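# Carry the small white block from desk to counter

## Task

Pick the small white block up off the desk and set it down on the counter. The attempt fails if any carton on the desk ends up on the floor, or if the robot topples or is left leaning.

## Robot and tools

ROBOT. A LinearBot: a base that can drive in any direction, a column about 1.7 m high, and a carriage that slides up and down it (lift_m). The carriage holds two six-joint arms, the left ending in a left five-finger hand and the right in a right one. The arm bases sit roughly 0.57 m + lift_m above the floor, with carriage parts about 0.15 m lower still. A hand point can get 0.78 m from its shoulder but only about 0.4 m below its arm base. Straight fingers stick 0.07 m past the point. Parked arm: joints 1-6 = 0, 0.05, 0.05, 1.45, 0, 0. Cameras: carriage_camera (fixed, facing forward, tilted about 20 degrees down), left_wrist_camera and right_wrist_camera (on the little-finger side, aimed at the hand point). Images are 672x504 pixels.

FRAMES. Base frame: origin on the floor below the base centre, x forward, y left, z up, metres. The left_hand and right_hand readings are the hand points in this frame; the real hand is often a little lower, more so at long reach. base_odometry is in the frame the base had at the start, counts wheel turns only (slip counts as travel, a degree or two of heading drift is normal), heading in rad with left positive.

move. Carries out one action and returns the state plus requested images. Moving arguments:
- base: an object with exactly one key, a relative offset from where the base last reported itself: translate_m (-2 to 2 m, forward positive), strafe_m (-2 to 2 m, left positive) or rotate_rad (-6.3 to 6.3 rad, counter-clockwise positive).
- joints: one flat object covering both arms and the lift, keyed by name, each value an absolute target. lift_m 0 to 1 m. Per arm (left_/right_ prefix), in radians: joint1_rad -2.617 to 3.054 (turns arm about vertical, 0 straight ahead, positive to the left); joint2_rad 0 to 3.141 (shoulder: 0 upper arm pointing back level, 1.57 up, 3.14 forward level); joint3_rad 0 to 3.141 (elbow, 0 folded, 3.141 straight); joint4_rad -1.57 to 1.57 (wrist pitch, positive lifts the fingertips); joint5_rad -1.57 to 1.57 (wrist yaw, positive swings fingertips to the right, opposite to joint 1); joint6_rad -2.094 to 2.094 (roll about the finger direction, positive clockwise viewed from the forearm). With joints 5 and 6 at 0 a level hand has its palm down. Hand keys, unitless -1 to 1: <side>_hand_little, _ring, _middle, _index, _thumb_bend (+1 straight, -1 curled) and _thumb_turn (+1 beside palm, -1 opposite the fingers). Settings, not motions: <side>_hand_force_limit -1 to 1 (closing stops at roughly 0 N up to 10 N, 15 N for thumb) and <side>_hand_speed -0.96 to 1.
- speeds: per-action top speeds: translate_m and strafe_m 0.02-0.5 m/s, rotate_rad 0.05-1.57 rad/s, lift_m 0.02-0.27 m/s (0.25 if not given).
- min_time_s: 0.1 to 8 s, the shortest duration of each arm motion; 2 or more gives straighter, slower hand paths.
- cameras: list of names or ["all"]; blocking: true (default) waits for rest, false returns in about 0.5 s.
An action cannot exceed 15 s; a move is cut at 14 s with time_out. Unnamed joints keep their old targets.

Other tools. wait: seconds 0 to 10, optional cameras; returns early once running moves settle. stop: brakes all your motions (the base coasts a bit first), optional cameras. zoom_image: camera plus region [x0, y0, x1, y1] in pixels of that camera's latest image, at most 504 by 504. show_instructions: shows reference pages. finished_scene: ends the scene for good (scene 1).

RESULTS. base_status and joint_status per motion: moving, done, off_target (resting short, maybe still pushing), not_followed (a safety check withheld an arm target, e.g. arms too close), contact_stop, time_out, limit_stop_at_motor_heat. After an uncommanded stop or a refused call, the remaining move, wait and finished_scene calls of that reply are skipped. on_its_own lists things the robot did by itself. motor_effort is percent of maximum (peak of last action in brackets); joint torques in N m; Motor temperatures per arm joint. <side>_hand_stopped_by gives six words (little, ring, middle, index, thumb_bend, thumb_turn): moving, target, force, stalled or fault. <side>_<motor>_load_n is fingertip force in N, positive when pushed open; a grip that slipped shows as loads near 0.

GRIPPING. At scene start force_limit is 0 and speed -0.8. A finger motor only starts when its target changes. With thumb_turn at -1, the hand can wrap objects about 0.035-0.065 m thick; a thumb-to-index pinch works on light objects. For a soft grip close at hand speed -0.94 or slower; raise force_limit and send a further-closed target to squeeze harder; send a more open target to release.

CAUTIONS. Time keeps running while you think, and moves continue. Drive slowly near furniture: the base stop is only for wheels and may come late; a short drive back frees a pressed base. Lowering the carriage onto something triggers a hard lift press; arms have no contact stop and keep pushing. Don't let the arms touch each other; pressing arms together can end the scene. With joint 2 below 0.8, a big outward joint 1 turn can hit the column. Stretched or loaded arms heat up: park them when MOTOR HOT appears (75 °C); at 100 °C the arm goes limp for 30-60 s. High carriage, reaching arms, loads, pulling and sudden stops raise tipping risk. Lower the block gently rather than dropping it, avoid hard hits and fast swings, and keep clear of the cartons so none is knocked off the desk. Objects may occasionally be nudged by outside forces.

Each tool is called after "Request:" by a JSON object that holds its "method" and its "body", one argument or row to a line.

Reference images:

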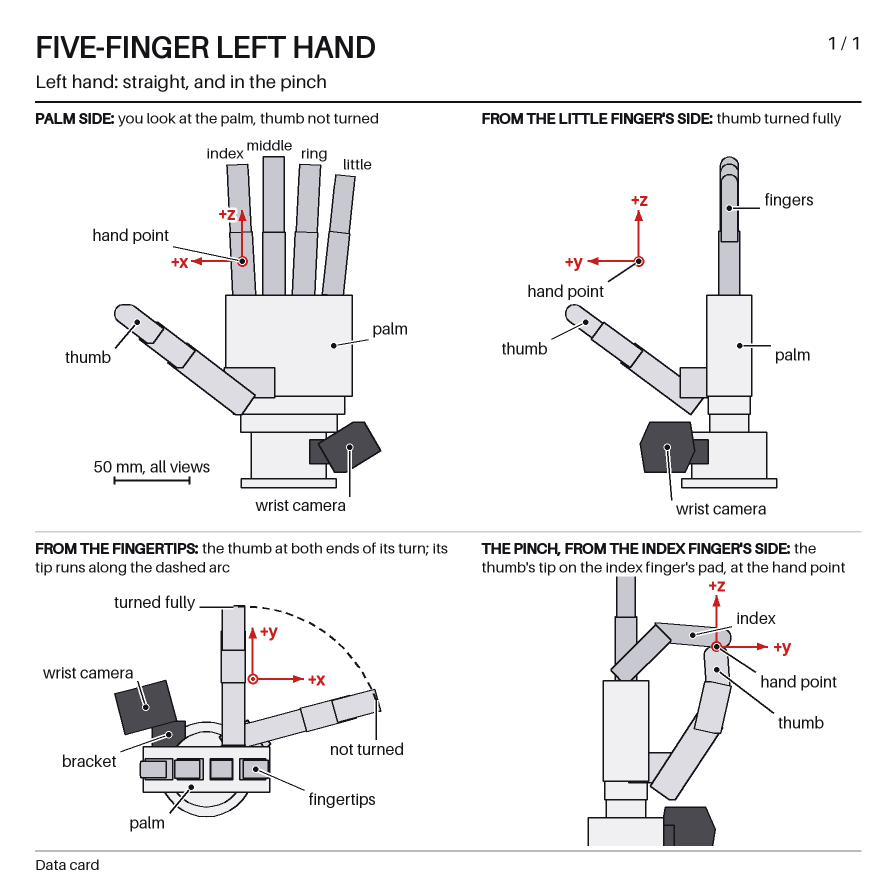

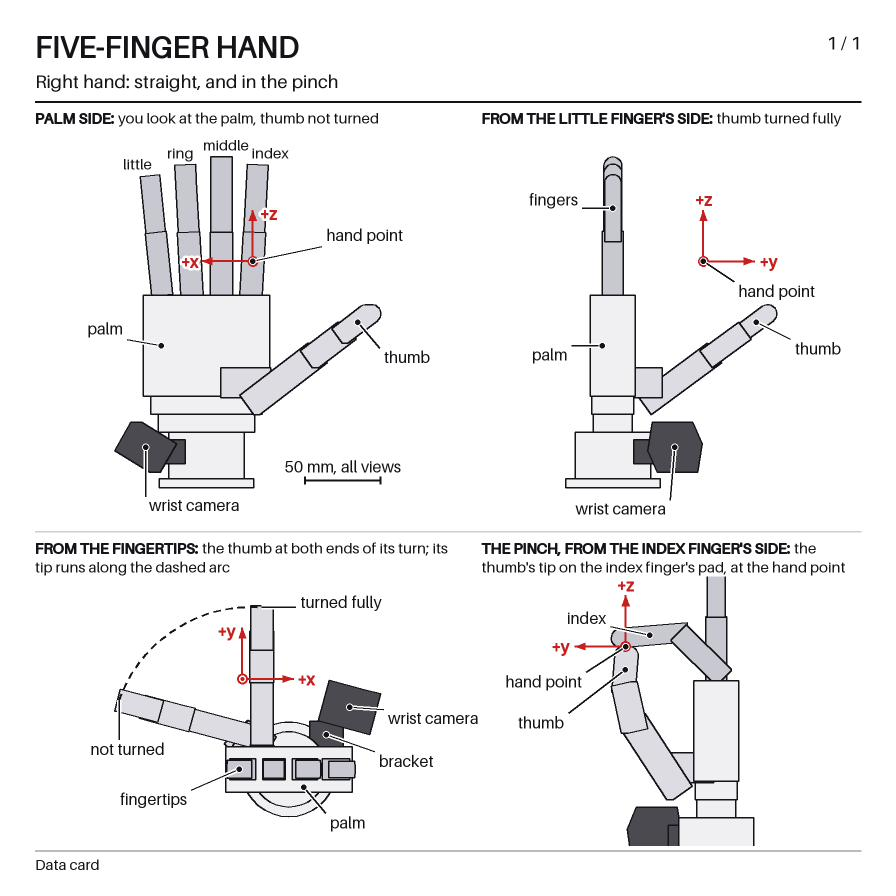

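## Session

Request:
{"method": "move", "body": {

}}

Scene clock: 0.00 s.
Joint torques (N m): no reading
Motor temperatures (°C): left_arm=[25 32 41 43 26 24] | right_arm=[27 31 39 39 27 26]
base_odometry: x=+0.000 y=+0.000 heading=+0.000
base_status: not commanded
joint_positions: lift_m=+0.300 left_joint1_rad=-0.009 left_joint2_rad=+0.042 left_joint3_rad=+0.040 left_joint4_rad=+1.499 left_joint5_rad=+0.034 left_joint6_rad=-0.043 right_joint1_rad=-0.004 right_joint2_rad=+0.064 right_joint3_rad=+0.060 right_joint4_rad=+1.485 right_joint5_rad=+0.017 right_joint6_rad=+0.027 left_hand_little=+1.000 left_hand_ring=+1.000 left_hand_middle=+1.000 left_hand_index=+1.000 left_hand_thumb_turn=+1.000 left_hand_thumb_bend=+1.000 left_hand_force_limit=+0.000 left_hand_speed=-0.800 right_hand_little=+1.000 right_hand_ring=+1.000 right_hand_middle=+1.000 right_hand_index=+1.000 right_hand_thumb_turn=+1.000 right_hand_thumb_bend=+1.000 right_hand_force_limit=+0.000 right_hand_speed=-0.800
joint_status: not commanded
left_hand_stopped_by: target,target,target,target,target,target
right_hand_stopped_by: target,target,target,target,target,target
left_little_load_n: 0.0
left_ring_load_n: 0.0
left_middle_load_n: 0.0
left_index_load_n: 0.0
left_thumb_bend_load_n: 0.0
left_thumb_turn_load_n: 0.0
right_little_load_n: 0.0
right_ring_load_n: 0.0
right_middle_load_n: 0.0
right_index_load_n: 0.0
right_thumb_bend_load_n: 0.0
right_thumb_turn_load_n: 0.0
motor_effort: lift_m=+27 drive_wheels=-2
left_hand: x=+0.3061 y=+0.2750 z=+1.3154 quat_wxyz=(+0.687, -0.015, +0.038, -0.725) (m; base frame)
right_hand: x=+0.3117 y=-0.2868 z=+1.3212 quat_wxyz=(+0.714, -0.025, +0.038, -0.698) (m; base frame)
pictures: carriage_camera, left_wrist_camera, right_wrist_camera

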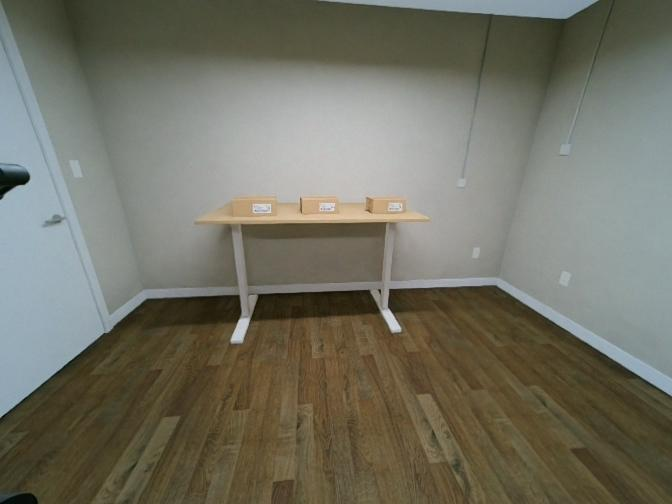

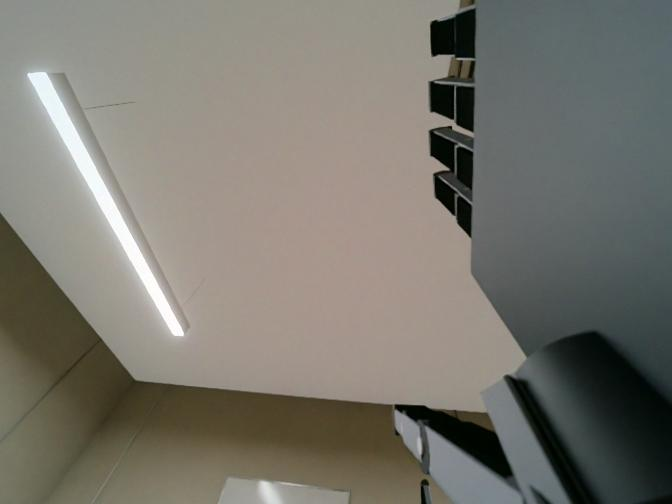

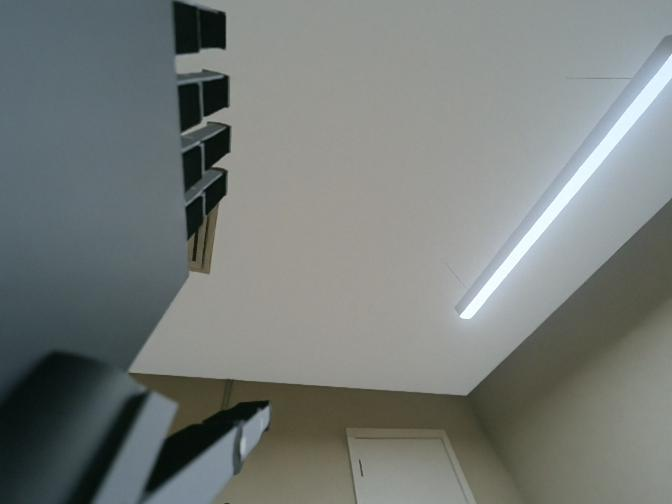

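Request:
{"method": "move", "body": {
  "base": {"rotate_rad": 1.5},
  "cameras": ["carriage_camera"]
}}

Request:
{"method": "move", "body": {
  "base": {"rotate_rad": 1.5},
  "cameras": ["carriage_camera"]
}}

Request:
{"method": "move", "body": {
  "base": {"rotate_rad": 1.5},
  "joints": {"lift_m": 0.7},
  "cameras": ["carriage_camera"]
}}

Scene clock: 7.87 s.
Joint torques (N m): left_arm=[-0.23 3.22 5.68 -0.11 0.03 0.02] | right_arm=[0.12 4.11 5 -0.11 -0.01 -0.07]
move: done
base_odometry: x=+0.000 y=+0.000 heading=+1.500
base_status: done
joint_positions: lift_m=+0.300 left_joint1_rad=-0.009 left_joint2_rad=+0.042 left_joint3_rad=+0.040 left_joint4_rad=+1.499 left_joint5_rad=+0.034 left_joint6_rad=-0.043 right_joint1_rad=-0.004 right_joint2_rad=+0.064 right_joint3_rad=+0.060 right_joint4_rad=+1.481 right_joint5_rad=+0.017 right_joint6_rad=+0.027 left_hand_little=+1.000 left_hand_ring=+1.000 left_hand_middle=+1.000 left_hand_index=+1.000 left_hand_thumb_turn=+1.000 left_hand_thumb_bend=+1.000 left_hand_force_limit=+0.000 left_hand_speed=-0.800 right_hand_little=+1.000 right_hand_ring=+1.000 right_hand_middle=+1.000 right_hand_index=+1.000 right_hand_thumb_turn=+1.000 right_hand_thumb_bend=+1.000 right_hand_force_limit=+0.000 right_hand_speed=-0.800
joint_status: not commanded
left_hand_stopped_by: target,target,target,target,target,target
right_hand_stopped_by: target,target,target,target,target,target
left_little_load_n: 0.0
left_ring_load_n: 0.0
left_middle_load_n: 0.0
left_index_load_n: 0.0
left_thumb_bend_load_n: 0.0
left_thumb_turn_load_n: 0.5
right_little_load_n: 0.0
right_ring_load_n: 0.0
right_middle_load_n: 0.0
right_index_load_n: 0.0
right_thumb_bend_load_n: 0.0
right_thumb_turn_load_n: 0.0
motor_effort: lift_m=+27(27) drive_wheels=+3(9)
left_hand: x=+0.3061 y=+0.2750 z=+1.3154 quat_wxyz=(+0.687, -0.015, +0.038, -0.725)
right_hand: x=+0.3127 y=-0.2868 z=+1.3209 quat_wxyz=(+0.714, -0.026, +0.039, -0.698)

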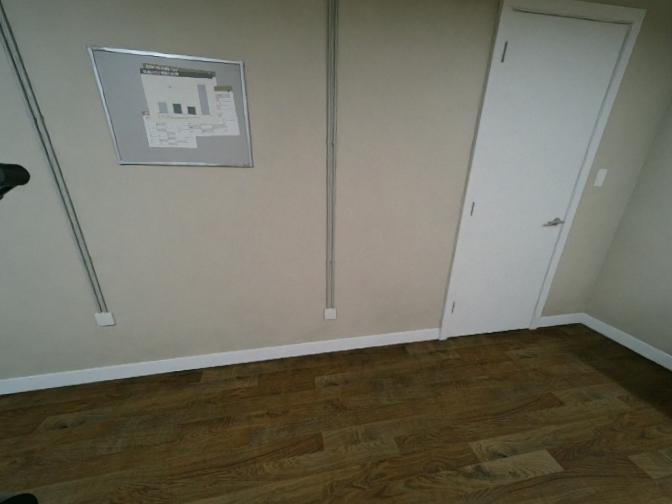

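Scene clock: 10.90 s.
Joint torques (N m): left_arm=[-0.21 3.44 5.85 -0.19 0.04 -0.05] | right_arm=[0.13 4.12 5.01 -0.11 -0.01 -0.07]
move: done
base_odometry: x=+0.000 y=+0.000 heading=+2.999
base_status: done
joint_positions: lift_m=+0.300 left_joint1_rad=-0.009 left_joint2_rad=+0.042 left_joint3_rad=+0.040 left_joint4_rad=+1.499 left_joint5_rad=+0.034 left_joint6_rad=-0.043 right_joint1_rad=-0.004 right_joint2_rad=+0.064 right_joint3_rad=+0.060 right_joint4_rad=+1.480 right_joint5_rad=+0.017 right_joint6_rad=+0.027 left_hand_little=+1.000 left_hand_ring=+1.000 left_hand_middle=+1.000 left_hand_index=+1.000 left_hand_thumb_turn=+1.000 left_hand_thumb_bend=+1.000 left_hand_force_limit=+0.000 left_hand_speed=-0.800 right_hand_little=+1.000 right_hand_ring=+1.000 right_hand_middle=+1.000 right_hand_index=+1.000 right_hand_thumb_turn=+1.000 right_hand_thumb_bend=+1.000 right_hand_force_limit=+0.000 right_hand_speed=-0.800
joint_status: not commanded
left_hand_stopped_by: target,target,target,target,target,target
right_hand_stopped_by: target,target,target,target,target,target
left_little_load_n: 0.0
left_ring_load_n: 0.0
left_middle_load_n: 0.0
left_index_load_n: 0.0
left_thumb_bend_load_n: 0.0
left_thumb_turn_load_n: 0.0
right_little_load_n: 0.5
right_ring_load_n: 0.0
right_middle_load_n: 0.0
right_index_load_n: 0.0
right_thumb_bend_load_n: 0.0
right_thumb_turn_load_n: 0.5
motor_effort: lift_m=+27(27) drive_wheels=+3(9)
left_hand: x=+0.3061 y=+0.2750 z=+1.3154 quat_wxyz=(+0.687, -0.015, +0.038, -0.725)
right_hand: x=+0.3129 y=-0.2868 z=+1.3208 quat_wxyz=(+0.714, -0.027, +0.040, -0.698)

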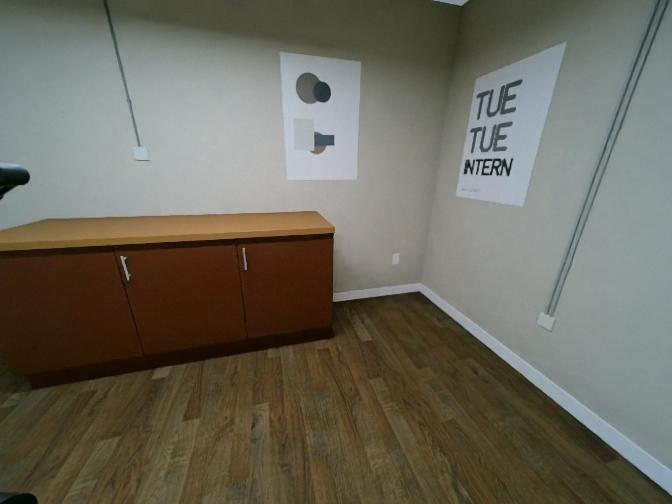

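Scene clock: 13.93 s.
Joint torques (N m): left_arm=[-0.12 3.33 5.78 -0.11 0.04 0] | right_arm=[0.12 4.16 4.97 -0.11 -0.01 -0.07]
move: done
base_odometry: x=+0.000 y=+0.000 heading=-1.785
base_status: done
joint_positions: lift_m=+0.700 left_joint1_rad=-0.009 left_joint2_rad=+0.042 left_joint3_rad=+0.040 left_joint4_rad=+1.499 left_joint5_rad=+0.034 left_joint6_rad=-0.043 right_joint1_rad=-0.004 right_joint2_rad=+0.064 right_joint3_rad=+0.060 right_joint4_rad=+1.480 right_joint5_rad=+0.017 right_joint6_rad=+0.027 left_hand_little=+1.000 left_hand_ring=+1.000 left_hand_middle=+1.000 left_hand_index=+1.000 left_hand_thumb_turn=+1.000 left_hand_thumb_bend=+1.000 left_hand_force_limit=+0.000 left_hand_speed=-0.800 right_hand_little=+1.000 right_hand_ring=+1.000 right_hand_middle=+1.000 right_hand_index=+1.000 right_hand_thumb_turn=+1.000 right_hand_thumb_bend=+1.000 right_hand_force_limit=+0.000 right_hand_speed=-0.800
joint_status: all done
left_hand_stopped_by: target,target,target,target,target,target
right_hand_stopped_by: target,target,target,target,target,target
left_little_load_n: 0.0
left_ring_load_n: 0.0
left_middle_load_n: 0.0
left_index_load_n: 0.0
left_thumb_bend_load_n: 0.0
left_thumb_turn_load_n: -0.5
right_little_load_n: 0.0
right_ring_load_n: 0.0
right_middle_load_n: 0.0
right_index_load_n: 0.0
right_thumb_bend_load_n: -0.5
right_thumb_turn_load_n: 0.0
motor_effort: lift_m=+27(33) drive_wheels=+3(9)
left_hand: x=+0.3061 y=+0.2750 z=+1.7154 quat_wxyz=(+0.687, -0.015, +0.038, -0.725)
right_hand: x=+0.3130 y=-0.2868 z=+1.7207 quat_wxyz=(+0.714, -0.027, +0.040, -0.698)

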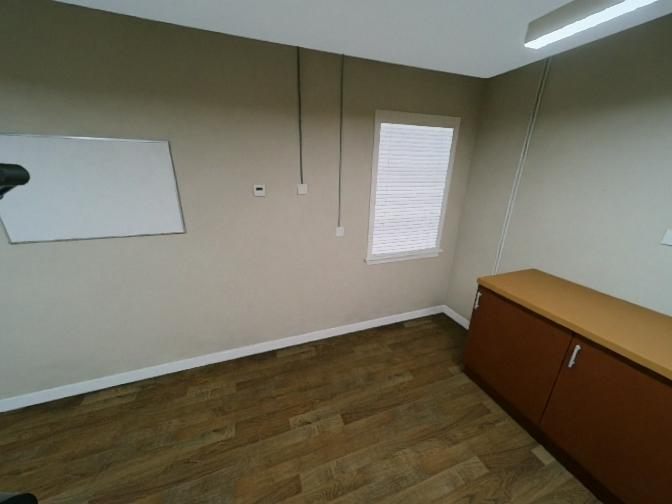

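Request:
{"method": "move", "body": {
  "base": {"rotate_rad": 1.785},
  "joints": {"lift_m": 0.95},
  "cameras": ["carriage_camera"]
}}

Request:
{"method": "move", "body": {
  "base": {"translate_m": 0.7},
  "cameras": ["carriage_camera"]
}}

Scene clock: 23.27 s.
Joint torques (N m): left_arm=[-0.29 3.49 5.87 -0.15 -0.01 -0.05] | right_arm=[0.12 4.11 4.97 -0.08 0 -0.07]
move: done
base_odometry: x=+0.000 y=+0.000 heading=+0.000
base_status: done
joint_positions: lift_m=+0.950 left_joint1_rad=-0.009 left_joint2_rad=+0.042 left_joint3_rad=+0.040 left_joint4_rad=+1.499 left_joint5_rad=+0.034 left_joint6_rad=-0.043 right_joint1_rad=-0.004 right_joint2_rad=+0.064 right_joint3_rad=+0.060 right_joint4_rad=+1.480 right_joint5_rad=+0.017 right_joint6_rad=+0.027 left_hand_little=+1.000 left_hand_ring=+1.000 left_hand_middle=+1.000 left_hand_index=+1.000 left_hand_thumb_turn=+1.000 left_hand_thumb_bend=+1.000 left_hand_force_limit=+0.000 left_hand_speed=-0.800 right_hand_little=+1.000 right_hand_ring=+1.000 right_hand_middle=+1.000 right_hand_index=+1.000 right_hand_thumb_turn=+1.000 right_hand_thumb_bend=+1.000 right_hand_force_limit=+0.000 right_hand_speed=-0.800
joint_status: all done
left_hand_stopped_by: target,target,target,target,target,target
right_hand_stopped_by: target,target,target,target,target,target
left_little_load_n: 0.0
left_ring_load_n: 0.0
left_middle_load_n: 0.0
left_index_load_n: 0.0
left_thumb_bend_load_n: 0.0
left_thumb_turn_load_n: 0.5
right_little_load_n: 0.0
right_ring_load_n: 0.0
right_middle_load_n: 0.0
right_index_load_n: 0.0
right_thumb_bend_load_n: 0.0
right_thumb_turn_load_n: 0.0
motor_effort: lift_m=+27(33) drive_wheels=+2(9)
left_hand: x=+0.3061 y=+0.2750 z=+1.9654 quat_wxyz=(+0.687, -0.015, +0.038, -0.725)
right_hand: x=+0.3131 y=-0.2868 z=+1.9707 quat_wxyz=(+0.714, -0.027, +0.040, -0.698)

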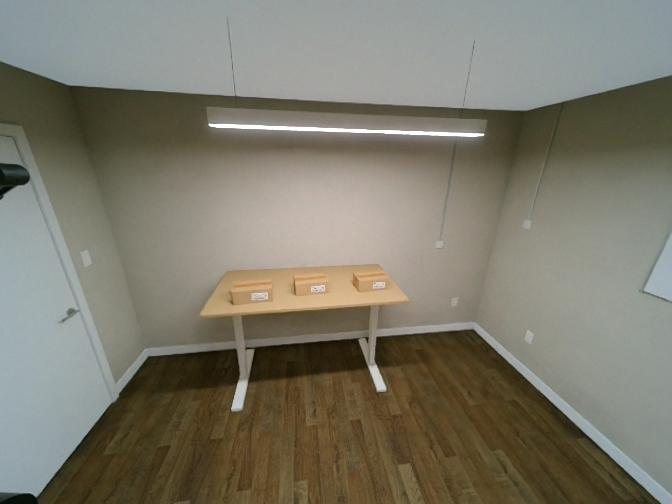

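Scene clock: 26.90 s.
Joint torques (N m): left_arm=[-0.29 3.19 6.04 -0.15 -0.02 -0.01] | right_arm=[0.13 4.05 5 -0.13 -0.02 -0.07]
move: done
base_odometry: x=+0.700 y=+0.001 heading=+0.001
base_status: done
joint_positions: lift_m=+0.950 left_joint1_rad=-0.009 left_joint2_rad=+0.042 left_joint3_rad=+0.040 left_joint4_rad=+1.496 left_joint5_rad=+0.034 left_joint6_rad=-0.043 right_joint1_rad=-0.004 right_joint2_rad=+0.064 right_joint3_rad=+0.060 right_joint4_rad=+1.481 right_joint5_rad=+0.017 right_joint6_rad=+0.027 left_hand_little=+1.000 left_hand_ring=+1.000 left_hand_middle=+1.000 left_hand_index=+1.000 left_hand_thumb_turn=+1.000 left_hand_thumb_bend=+1.000 left_hand_force_limit=+0.000 left_hand_speed=-0.800 right_hand_little=+1.000 right_hand_ring=+1.000 right_hand_middle=+1.000 right_hand_index=+1.000 right_hand_thumb_turn=+1.000 right_hand_thumb_bend=+1.000 right_hand_force_limit=+0.000 right_hand_speed=-0.800
joint_status: not commanded
left_hand_stopped_by: target,target,target,target,target,target
right_hand_stopped_by: target,target,target,target,target,target
left_little_load_n: 0.0
left_ring_load_n: 0.0
left_middle_load_n: 0.0
left_index_load_n: 0.0
left_thumb_bend_load_n: 0.0
left_thumb_turn_load_n: 0.0
right_little_load_n: 0.0
right_ring_load_n: 0.0
right_middle_load_n: 0.0
right_index_load_n: 0.0
right_thumb_bend_load_n: 0.0
right_thumb_turn_load_n: 0.0
motor_effort: lift_m=+27(27) drive_wheels=-8(15)
left_hand: x=+0.3069 y=+0.2750 z=+1.9651 quat_wxyz=(+0.687, -0.016, +0.039, -0.725)
right_hand: x=+0.3128 y=-0.2868 z=+1.9708 quat_wxyz=(+0.714, -0.027, +0.039, -0.698)

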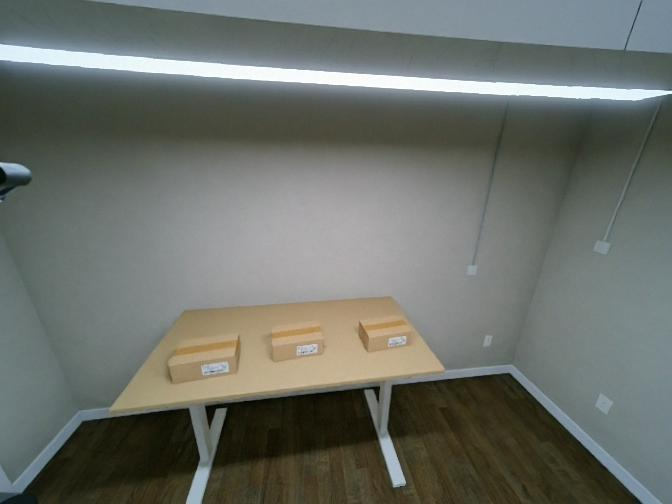

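Request:
{"method": "zoom_image", "body": {
  "camera": "carriage_camera",
  "region": [100, 280, 450, 430]
}}

Scaled by 1.440 from the camera's image (finer frame: 960x720).

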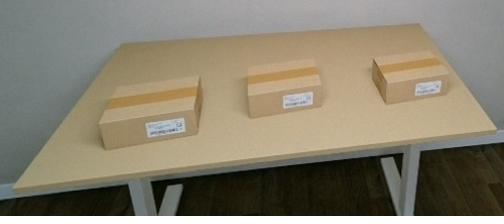

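Request:
{"method": "move", "body": {
  "base": {"rotate_rad": 0.14}
}}

Request:
{"method": "move", "body": {
  "base": {"translate_m": 0.45},
  "cameras": ["carriage_camera"]
}}

Request:
{"method": "zoom_image", "body": {
  "camera": "carriage_camera",
  "region": [50, 300, 550, 504]
}}

Scene clock: 38.10 s.
Joint torques (N m): left_arm=[-0.1 3.37 5.78 -0.04 0.04 -0.01] | right_arm=[0.03 4.22 4.96 -0.12 -0.01 -0.08]
move: done
base_odometry: x=+0.700 y=+0.001 heading=+0.140
base_status: done
joint_positions: lift_m=+0.950 left_joint1_rad=-0.009 left_joint2_rad=+0.042 left_joint3_rad=+0.040 left_joint4_rad=+1.496 left_joint5_rad=+0.034 left_joint6_rad=-0.043 right_joint1_rad=-0.004 right_joint2_rad=+0.064 right_joint3_rad=+0.060 right_joint4_rad=+1.482 right_joint5_rad=+0.017 right_joint6_rad=+0.027 left_hand_little=+1.000 left_hand_ring=+1.000 left_hand_middle=+1.000 left_hand_index=+1.000 left_hand_thumb_turn=+1.000 left_hand_thumb_bend=+1.000 left_hand_force_limit=+0.000 left_hand_speed=-0.800 right_hand_little=+1.000 right_hand_ring=+1.000 right_hand_middle=+1.000 right_hand_index=+1.000 right_hand_thumb_turn=+1.000 right_hand_thumb_bend=+1.000 right_hand_force_limit=+0.000 right_hand_speed=-0.800
joint_status: not commanded
left_hand_stopped_by: target,target,target,target,target,target
right_hand_stopped_by: target,target,target,target,target,target
left_little_load_n: 0.0
left_ring_load_n: 0.5
left_middle_load_n: 0.0
left_index_load_n: 0.0
left_thumb_bend_load_n: 0.0
left_thumb_turn_load_n: 0.0
right_little_load_n: 0.0
right_ring_load_n: 0.0
right_middle_load_n: 0.0
right_index_load_n: 0.0
right_thumb_bend_load_n: 0.0
right_thumb_turn_load_n: 0.0
motor_effort: lift_m=+27(27) drive_wheels=+1(5)
left_hand: x=+0.3069 y=+0.2750 z=+1.9651 quat_wxyz=(+0.687, -0.016, +0.039, -0.725)
right_hand: x=+0.3125 y=-0.2868 z=+1.9709 quat_wxyz=(+0.714, -0.026, +0.039, -0.698)
pictures: none

Scene clock: 41.07 s.
Joint torques (N m): left_arm=[-0.34 3.28 5.83 -0.11 0 -0.02] | right_arm=[0.12 4.16 5.01 -0.09 -0.01 -0.08]
move: done
base_odometry: x=+1.146 y=+0.065 heading=+0.141
base_status: done
joint_positions: lift_m=+0.950 left_joint1_rad=-0.009 left_joint2_rad=+0.042 left_joint3_rad=+0.040 left_joint4_rad=+1.495 left_joint5_rad=+0.034 left_joint6_rad=-0.043 right_joint1_rad=-0.004 right_joint2_rad=+0.064 right_joint3_rad=+0.060 right_joint4_rad=+1.481 right_joint5_rad=+0.017 right_joint6_rad=+0.027 left_hand_little=+1.000 left_hand_ring=+1.000 left_hand_middle=+1.000 left_hand_index=+1.000 left_hand_thumb_turn=+1.000 left_hand_thumb_bend=+1.000 left_hand_force_limit=+0.000 left_hand_speed=-0.800 right_hand_little=+1.000 right_hand_ring=+1.000 right_hand_middle=+1.000 right_hand_index=+1.000 right_hand_thumb_turn=+1.000 right_hand_thumb_bend=+1.000 right_hand_force_limit=+0.000 right_hand_speed=-0.800
joint_status: not commanded
left_hand_stopped_by: target,target,target,target,target,target
right_hand_stopped_by: target,target,target,target,target,target
left_little_load_n: 0.0
left_ring_load_n: 0.0
left_middle_load_n: 0.0
left_index_load_n: 0.0
left_thumb_bend_load_n: 0.0
left_thumb_turn_load_n: 0.0
right_little_load_n: 0.5
right_ring_load_n: 0.0
right_middle_load_n: 0.0
right_index_load_n: 0.0
right_thumb_bend_load_n: 0.0
right_thumb_turn_load_n: 0.0
motor_effort: lift_m=+27(27) drive_wheels=+3(14)
left_hand: x=+0.3072 y=+0.2750 z=+1.9650 quat_wxyz=(+0.687, -0.016, +0.039, -0.725)
right_hand: x=+0.3128 y=-0.2868 z=+1.9708 quat_wxyz=(+0.714, -0.027, +0.039, -0.698)

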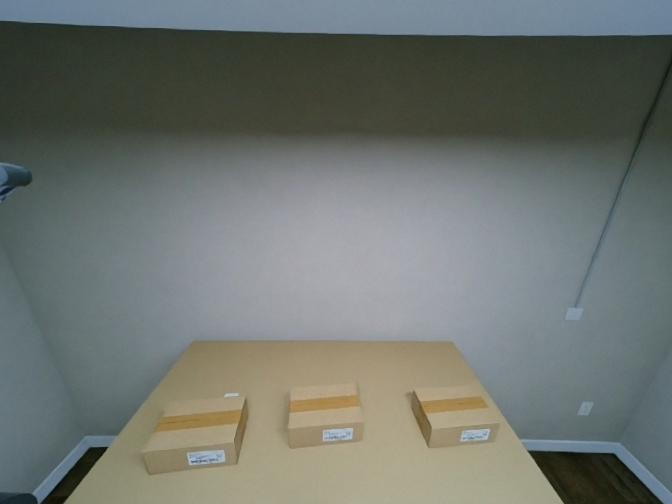

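Scaled by 1.008 from the camera's image (finer frame: 960x720).

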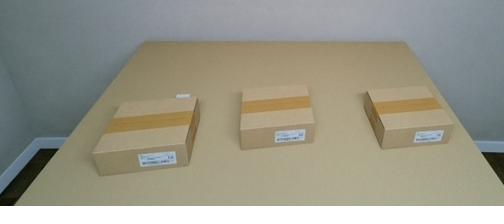

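Request:
{"method": "zoom_image", "body": {
  "camera": "carriage_camera",
  "region": [130, 370, 290, 480]
}}

Scaled by 3.150 from the camera's image (finer frame: 960x720).

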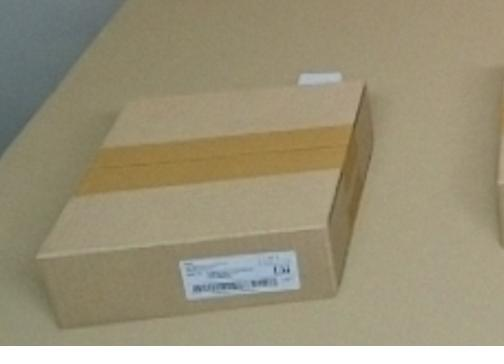

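Request:
{"method": "move", "body": {
  "joints": {"lift_m": 0.75, "right_joint2_rad": 1.2, "right_joint3_rad": 1.3, "right_joint4_rad": 0.0},
  "min_time_s": 2.5,
  "cameras": ["carriage_camera", "right_wrist_camera"]
}}

Request:
{"method": "move", "body": {
  "joints": {"right_joint4_rad": -0.9},
  "min_time_s": 1.5,
  "cameras": ["carriage_camera", "right_wrist_camera"]
}}

Request:
{"method": "move", "body": {
  "joints": {"right_joint2_rad": 1.9, "right_joint3_rad": 1.6, "right_joint4_rad": -0.4},
  "min_time_s": 2,
  "cameras": ["carriage_camera", "right_wrist_camera"]
}}

Scene clock: 95.93 s.
Joint torques (N m): left_arm=[-0.18 3.25 5.86 -0.05 0.07 -0.03] | right_arm=[0.1 -2.32 8.62 2.16 -0.01 -0.07]
move: done
base_odometry: x=+1.146 y=+0.065 heading=+0.141
base_status: not commanded
joint_positions: lift_m=+0.750 left_joint1_rad=-0.009 left_joint2_rad=+0.042 left_joint3_rad=+0.040 left_joint4_rad=+1.495 left_joint5_rad=+0.034 left_joint6_rad=-0.043 right_joint1_rad=-0.004 right_joint2_rad=+1.189 right_joint3_rad=+1.272 right_joint4_rad=+0.011 right_joint5_rad=+0.017 right_joint6_rad=+0.027 left_hand_little=+1.000 left_hand_ring=+1.000 left_hand_middle=+1.000 left_hand_index=+1.000 left_hand_thumb_turn=+1.000 left_hand_thumb_bend=+1.000 left_hand_force_limit=+0.000 left_hand_speed=-0.800 right_hand_little=+1.000 right_hand_ring=+1.000 right_hand_middle=+1.000 right_hand_index=+1.000 right_hand_thumb_turn=+1.000 right_hand_thumb_bend=+1.000 right_hand_force_limit=+0.000 right_hand_speed=-0.800
joint_status: all done
left_hand_stopped_by: target,target,target,target,target,target
right_hand_stopped_by: target,target,target,target,target,target
left_little_load_n: 0.0
left_ring_load_n: 0.0
left_middle_load_n: 0.0
left_index_load_n: 0.0
left_thumb_bend_load_n: 0.0
left_thumb_turn_load_n: 0.0
right_little_load_n: 0.0
right_ring_load_n: 0.0
right_middle_load_n: 0.0
right_index_load_n: 0.0
right_thumb_bend_load_n: 0.0
right_thumb_turn_load_n: 0.0
motor_effort: lift_m=+25(26) drive_wheels=+3(8)
left_hand: x=+0.3072 y=+0.2750 z=+1.7652 quat_wxyz=(+0.687, -0.016, +0.039, -0.725)
right_hand: x=+0.6606 y=-0.2881 z=+1.7247 quat_wxyz=(+0.525, -0.464, +0.487, -0.521)

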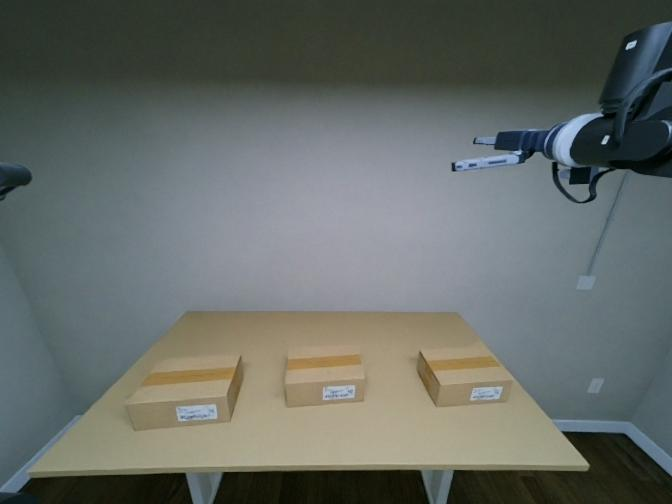

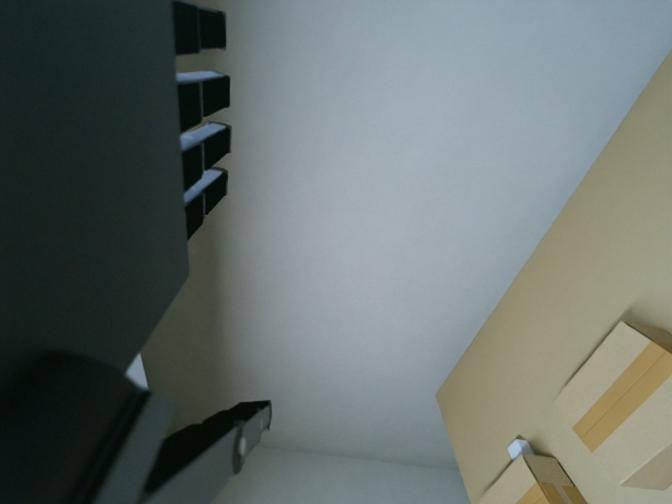

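Scene clock: 97.87 s.
Joint torques (N m): left_arm=[-0.14 3.32 5.57 -0.07 0.05 -0.05] | right_arm=[0.13 -1.92 8.18 1.7 0 -0.07]
move: done
base_odometry: x=+1.146 y=+0.065 heading=+0.141
base_status: not commanded
joint_positions: lift_m=+0.750 left_joint1_rad=-0.009 left_joint2_rad=+0.042 left_joint3_rad=+0.040 left_joint4_rad=+1.495 left_joint5_rad=+0.034 left_joint6_rad=-0.043 right_joint1_rad=-0.004 right_joint2_rad=+1.189 right_joint3_rad=+1.273 right_joint4_rad=-0.889 right_joint5_rad=+0.017 right_joint6_rad=+0.027 left_hand_little=+1.000 left_hand_ring=+1.000 left_hand_middle=+1.000 left_hand_index=+1.000 left_hand_thumb_turn=+1.000 left_hand_thumb_bend=+1.000 left_hand_force_limit=+0.000 left_hand_speed=-0.800 right_hand_little=+1.000 right_hand_ring=+1.000 right_hand_middle=+1.000 right_hand_index=+1.000 right_hand_thumb_turn=+1.000 right_hand_thumb_bend=+1.000 right_hand_force_limit=+0.000 right_hand_speed=-0.800
joint_status: all done
left_hand_stopped_by: target,target,target,target,target,target
right_hand_stopped_by: target,target,target,target,target,target
left_little_load_n: -0.5
left_ring_load_n: 0.0
left_middle_load_n: 0.0
left_index_load_n: 0.0
left_thumb_bend_load_n: 0.0
left_thumb_turn_load_n: 0.0
right_little_load_n: 0.0
right_ring_load_n: 0.0
right_middle_load_n: 0.0
right_index_load_n: 0.0
right_thumb_bend_load_n: 0.0
right_thumb_turn_load_n: 0.0
motor_effort: lift_m=+25(25) drive_wheels=+3(3)
left_hand: x=+0.3072 y=+0.2750 z=+1.7652 quat_wxyz=(+0.687, -0.016, +0.039, -0.725)
right_hand: x=+0.5310 y=-0.2876 z=+1.5236 quat_wxyz=(+0.262, -0.644, +0.668, -0.267)

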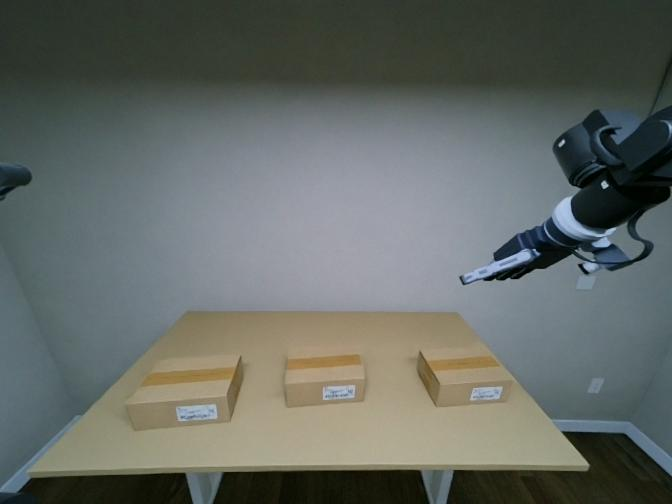

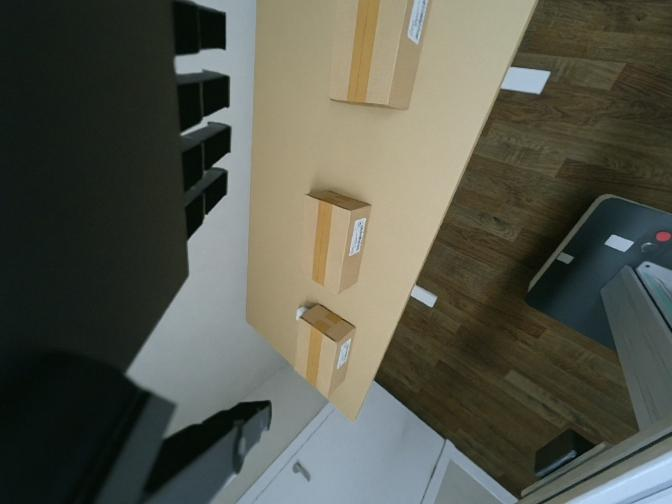

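Scene clock: 100.17 s.
Joint torques (N m): left_arm=[-0.29 3.23 5.63 -0.07 0.07 -0.05] | right_arm=[0.13 -7.62 8.66 2.04 0 -0.07]
move: done
base_odometry: x=+1.146 y=+0.065 heading=+0.141
base_status: not commanded
joint_positions: lift_m=+0.750 left_joint1_rad=-0.009 left_joint2_rad=+0.042 left_joint3_rad=+0.040 left_joint4_rad=+1.495 left_joint5_rad=+0.034 left_joint6_rad=-0.043 right_joint1_rad=-0.004 right_joint2_rad=+1.879 right_joint3_rad=+1.573 right_joint4_rad=-0.408 right_joint5_rad=+0.017 right_joint6_rad=+0.027 left_hand_little=+1.000 left_hand_ring=+1.000 left_hand_middle=+1.000 left_hand_index=+1.000 left_hand_thumb_turn=+1.000 left_hand_thumb_bend=+1.000 left_hand_force_limit=+0.000 left_hand_speed=-0.800 right_hand_little=+1.000 right_hand_ring=+1.000 right_hand_middle=+1.000 right_hand_index=+1.000 right_hand_thumb_turn=+1.000 right_hand_thumb_bend=+1.000 right_hand_force_limit=+0.000 right_hand_speed=-0.800
joint_status: all done
left_hand_stopped_by: target,target,target,target,target,target
right_hand_stopped_by: target,target,target,target,target,target
left_little_load_n: 0.0
left_ring_load_n: 0.0
left_middle_load_n: 0.0
left_index_load_n: 0.0
left_thumb_bend_load_n: 0.0
left_thumb_turn_load_n: 0.0
right_little_load_n: 0.0
right_ring_load_n: 0.0
right_middle_load_n: -0.5
right_index_load_n: 0.0
right_thumb_bend_load_n: 0.0
right_thumb_turn_load_n: 0.0
motor_effort: lift_m=+25(25) drive_wheels=+3(3)
left_hand: x=+0.3072 y=+0.2750 z=+1.7652 quat_wxyz=(+0.687, -0.016, +0.039, -0.725)
right_hand: x=+0.7427 y=-0.2884 z=+1.4472 quat_wxyz=(+0.292, -0.631, +0.655, -0.296)

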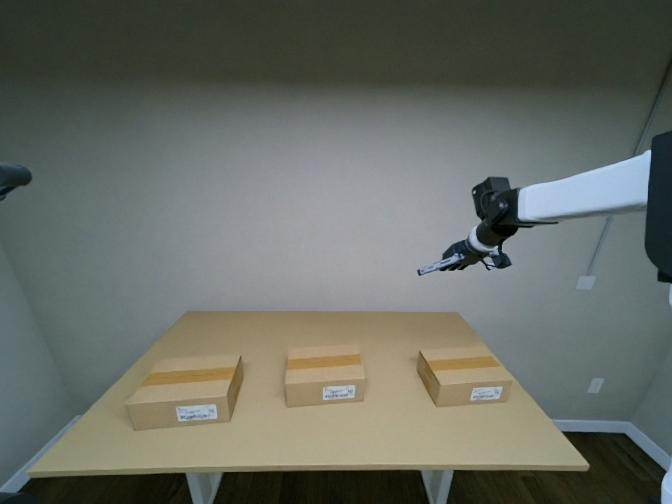

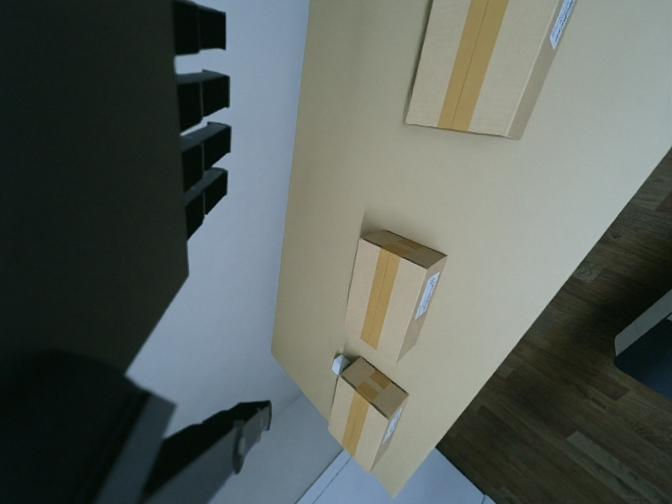

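Request:
{"method": "zoom_image", "body": {
  "camera": "right_wrist_camera",
  "region": [300, 320, 440, 425]
}}

Scaled by 3.600 from the camera's image (finer frame: 960x720).

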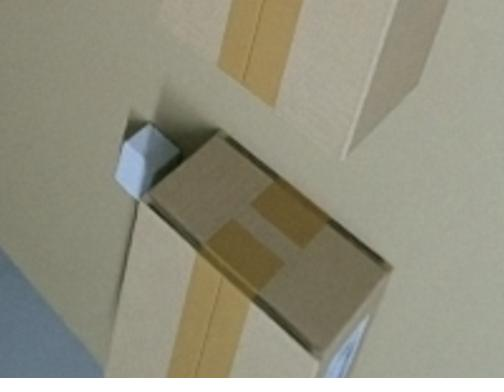

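Request:
{"method": "move", "body": {
  "joints": {"right_joint2_rad": 0.05, "right_joint3_rad": 0.05, "right_joint4_rad": 1.45},
  "base": {"strafe_m": 0.2},
  "min_time_s": 2
}}

Request:
{"method": "move", "body": {
  "base": {"translate_m": 0.12},
  "speeds": {"translate_m": 0.15},
  "joints": {"left_joint2_rad": 1.3, "left_joint3_rad": 1.3, "left_joint4_rad": -0.9, "left_joint1_rad": 0.1},
  "min_time_s": 3,
  "cameras": ["carriage_camera", "left_wrist_camera"]
}}

Scene clock: 149.30 s.
Joint torques (N m): left_arm=[-0.34 3.11 5.85 -0.1 0.08 0] | right_arm=[0.06 3.07 4 0.09 0.01 -0.07]
Motor temperatures (°C): left_arm=[25 31 41 40 26 24] | right_arm=[26 33 48 44 27 26]
move: done
base_odometry: x=+1.118 y=+0.263 heading=+0.141
base_status: done
joint_positions: lift_m=+0.750 left_joint1_rad=-0.010 left_joint2_rad=+0.042 left_joint3_rad=+0.040 left_joint4_rad=+1.495 left_joint5_rad=+0.034 left_joint6_rad=-0.043 right_joint1_rad=-0.003 right_joint2_rad=+0.062 right_joint3_rad=+0.060 right_joint4_rad=+1.440 right_joint5_rad=+0.015 right_joint6_rad=+0.027 left_hand_little=+1.000 left_hand_ring=+1.000 left_hand_middle=+1.000 left_hand_index=+1.000 left_hand_thumb_turn=+1.000 left_hand_thumb_bend=+1.000 left_hand_force_limit=+0.000 left_hand_speed=-0.800 right_hand_little=+1.000 right_hand_ring=+1.000 right_hand_middle=+1.000 right_hand_index=+1.000 right_hand_thumb_turn=+1.000 right_hand_thumb_bend=+1.000 right_hand_force_limit=+0.000 right_hand_speed=-0.800
joint_status: all done
left_hand_stopped_by: target,target,target,target,target,target
right_hand_stopped_by: target,target,target,target,target,target
left_little_load_n: 0.0
left_ring_load_n: 0.0
left_middle_load_n: 0.0
left_index_load_n: 0.0
left_thumb_bend_load_n: 0.0
left_thumb_turn_load_n: 0.0
right_little_load_n: 0.0
right_ring_load_n: 0.0
right_middle_load_n: 0.0
right_index_load_n: 0.0
right_thumb_bend_load_n: 0.0
right_thumb_turn_load_n: 0.0
motor_effort: lift_m=+25(25) drive_wheels=-4(9)
left_hand: x=+0.3071 y=+0.2749 z=+1.7653 quat_wxyz=(+0.687, -0.016, +0.039, -0.725)
right_hand: x=+0.3228 y=-0.2865 z=+1.7675 quat_wxyz=(+0.714, -0.041, +0.053, -0.697)
pictures: none

Scene clock: 152.70 s.
Joint torques (N m): left_arm=[0.05 -2.93 9.43 1.43 0.11 -0.06] | right_arm=[0.03 3.04 4.21 -0.03 0.01 -0.07]
move: done
base_odometry: x=+1.237 y=+0.280 heading=+0.142
base_status: done
joint_positions: lift_m=+0.750 left_joint1_rad=+0.096 left_joint2_rad=+1.291 left_joint3_rad=+1.269 left_joint4_rad=-0.889 left_joint5_rad=+0.034 left_joint6_rad=-0.043 right_joint1_rad=-0.003 right_joint2_rad=+0.062 right_joint3_rad=+0.058 right_joint4_rad=+1.448 right_joint5_rad=+0.015 right_joint6_rad=+0.027 left_hand_little=+1.000 left_hand_ring=+1.000 left_hand_middle=+1.000 left_hand_index=+1.000 left_hand_thumb_turn=+1.000 left_hand_thumb_bend=+1.000 left_hand_force_limit=+0.000 left_hand_speed=-0.800 right_hand_little=+1.000 right_hand_ring=+1.000 right_hand_middle=+1.000 right_hand_index=+1.000 right_hand_thumb_turn=+1.000 right_hand_thumb_bend=+1.000 right_hand_force_limit=+0.000 right_hand_speed=-0.800
joint_status: all done
left_hand_stopped_by: target,target,target,target,target,target
right_hand_stopped_by: target,target,target,target,target,target
left_little_load_n: 0.0
left_ring_load_n: 0.0
left_middle_load_n: 0.0
left_index_load_n: 0.0
left_thumb_bend_load_n: 0.0
left_thumb_turn_load_n: 0.0
right_little_load_n: 0.0
right_ring_load_n: 0.0
right_middle_load_n: 0.0
right_index_load_n: 0.0
right_thumb_bend_load_n: 0.0
right_thumb_turn_load_n: 0.0
motor_effort: lift_m=+25(25) drive_wheels=-6(10)
left_hand: x=+0.5397 y=+0.3055 z=+1.4945 quat_wxyz=(+0.224, -0.710, +0.625, -0.235)
right_hand: x=+0.3214 y=-0.2865 z=+1.7675 quat_wxyz=(+0.714, -0.039, +0.051, -0.697)

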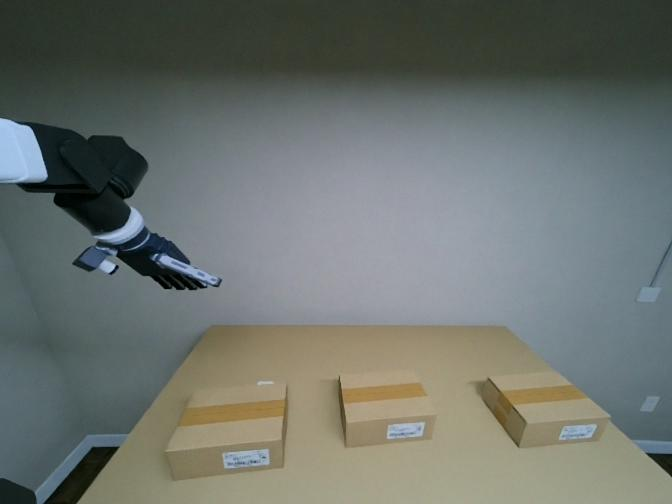

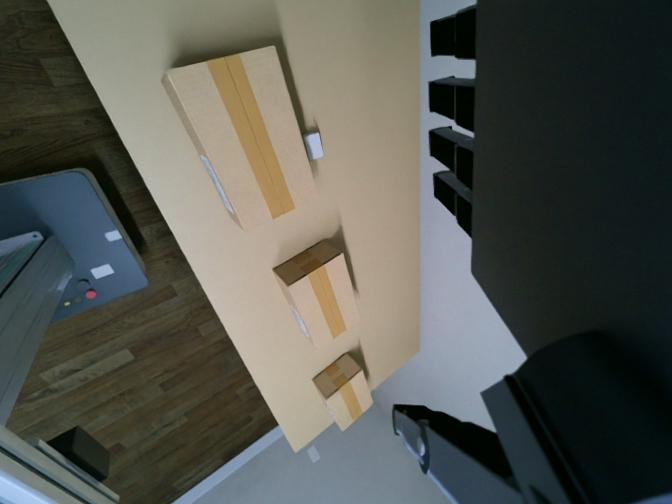

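Request:
{"method": "zoom_image", "body": {
  "camera": "left_wrist_camera",
  "region": [240, 80, 380, 220]
}}

Request:
{"method": "zoom_image", "body": {
  "camera": "carriage_camera",
  "region": [160, 360, 320, 490]
}}

Scaled by 3.600 from the camera's image (finer frame: 960x720).

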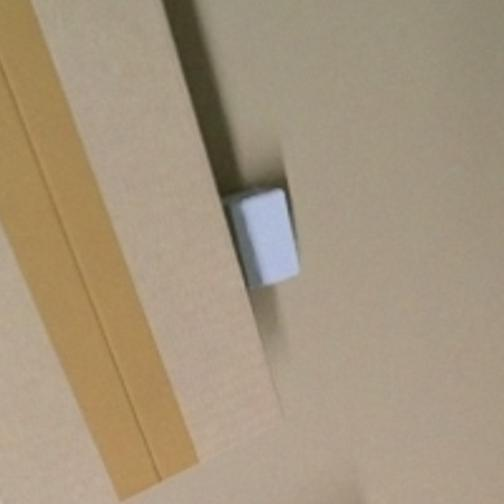

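Scaled by 3.150 from the camera's image (finer frame: 960x720).

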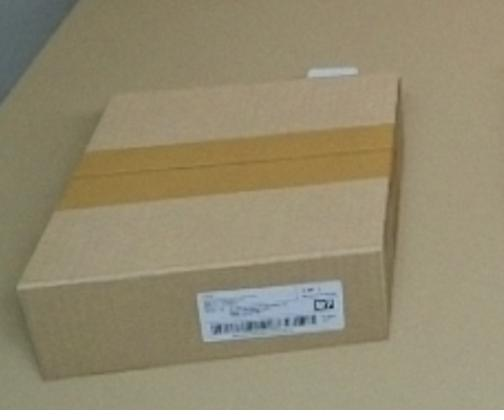

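Request:
{"method": "move", "body": {
  "base": {"translate_m": 0.15},
  "speeds": {"translate_m": 0.1},
  "joints": {"left_joint1_rad": -0.05, "left_joint2_rad": 2.59, "left_joint3_rad": 1.95, "left_joint4_rad": -0.557},
  "min_time_s": 3,
  "cameras": ["carriage_camera", "left_wrist_camera"]
}}

Request:
{"method": "zoom_image", "body": {
  "camera": "left_wrist_camera",
  "region": [0, 100, 400, 500]
}}

Scene clock: 182.70 s.
Joint torques (N m): left_arm=[-0.44 -10.4 8.21 1.14 0.11 -0.04] | right_arm=[0.02 3.06 4.19 -0.06 0 -0.07]
move: done
base_odometry: x=+1.385 y=+0.302 heading=+0.142
base_status: done
joint_positions: lift_m=+0.750 left_joint1_rad=-0.046 left_joint2_rad=+2.575 left_joint3_rad=+1.923 left_joint4_rad=-0.580 left_joint5_rad=+0.034 left_joint6_rad=-0.043 right_joint1_rad=-0.003 right_joint2_rad=+0.062 right_joint3_rad=+0.058 right_joint4_rad=+1.451 right_joint5_rad=+0.015 right_joint6_rad=+0.027 left_hand_little=+1.000 left_hand_ring=+1.000 left_hand_middle=+1.000 left_hand_index=+1.000 left_hand_thumb_turn=+1.000 left_hand_thumb_bend=+1.000 left_hand_force_limit=+0.000 left_hand_speed=-0.800 right_hand_little=+1.000 right_hand_ring=+1.000 right_hand_middle=+1.000 right_hand_index=+1.000 right_hand_thumb_turn=+1.000 right_hand_thumb_bend=+1.000 right_hand_force_limit=+0.000 right_hand_speed=-0.800
joint_status: all done
left_hand_stopped_by: target,target,target,target,target,target
right_hand_stopped_by: target,target,target,target,target,target
left_little_load_n: 0.0
left_ring_load_n: 0.0
left_middle_load_n: 0.0
left_index_load_n: 0.0
left_thumb_bend_load_n: -0.5
left_thumb_turn_load_n: 0.0
right_little_load_n: 0.0
right_ring_load_n: 0.0
right_middle_load_n: 0.0
right_index_load_n: 0.0
right_thumb_bend_load_n: 0.0
right_thumb_turn_load_n: 0.0
motor_effort: lift_m=+25(25) drive_wheels=-6(9)
left_hand: x=+0.7315 y=+0.2525 z=+1.2024 quat_wxyz=(+0.101, -0.694, +0.700, -0.136)
right_hand: x=+0.3207 y=-0.2865 z=+1.7677 quat_wxyz=(+0.714, -0.038, +0.050, -0.697)

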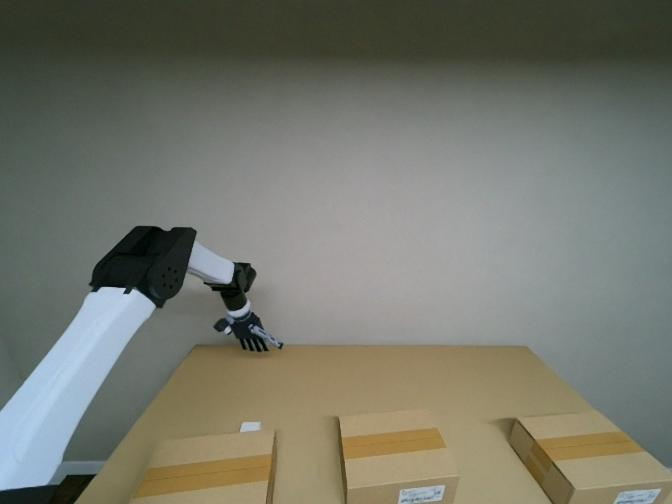

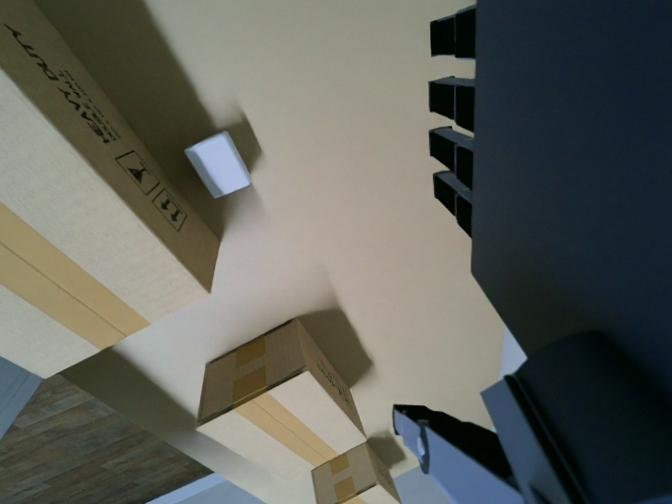

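Scaled by 1.260 from the camera's image (finer frame: 960x720).

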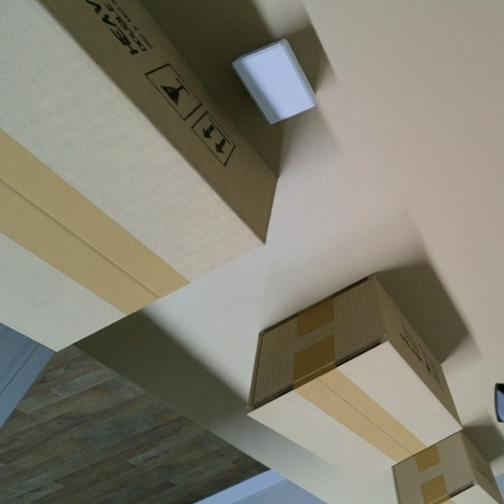

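Request:
{"method": "zoom_image", "body": {
  "camera": "carriage_camera",
  "region": [180, 240, 320, 460]
}}

Scaled by 2.291 from the camera's image (finer frame: 960x720).

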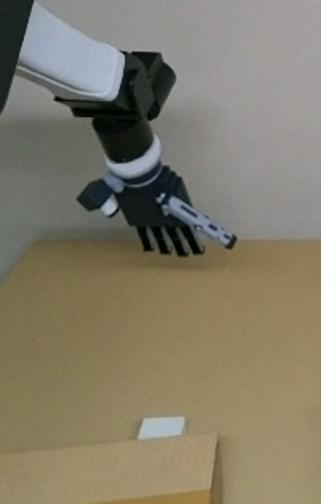

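Request:
{"method": "zoom_image", "body": {
  "camera": "left_wrist_camera",
  "region": [140, 90, 300, 250]
}}

Scaled by 3.150 from the camera's image (finer frame: 960x720).

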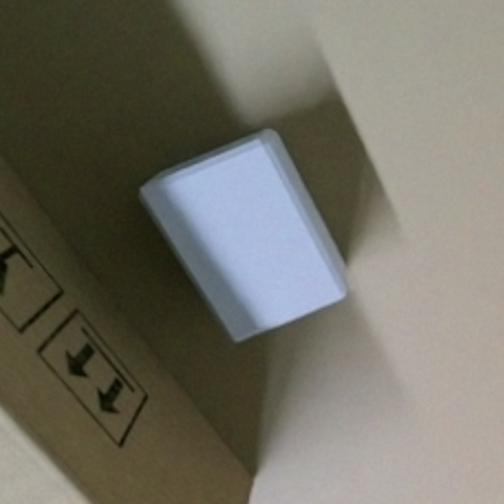

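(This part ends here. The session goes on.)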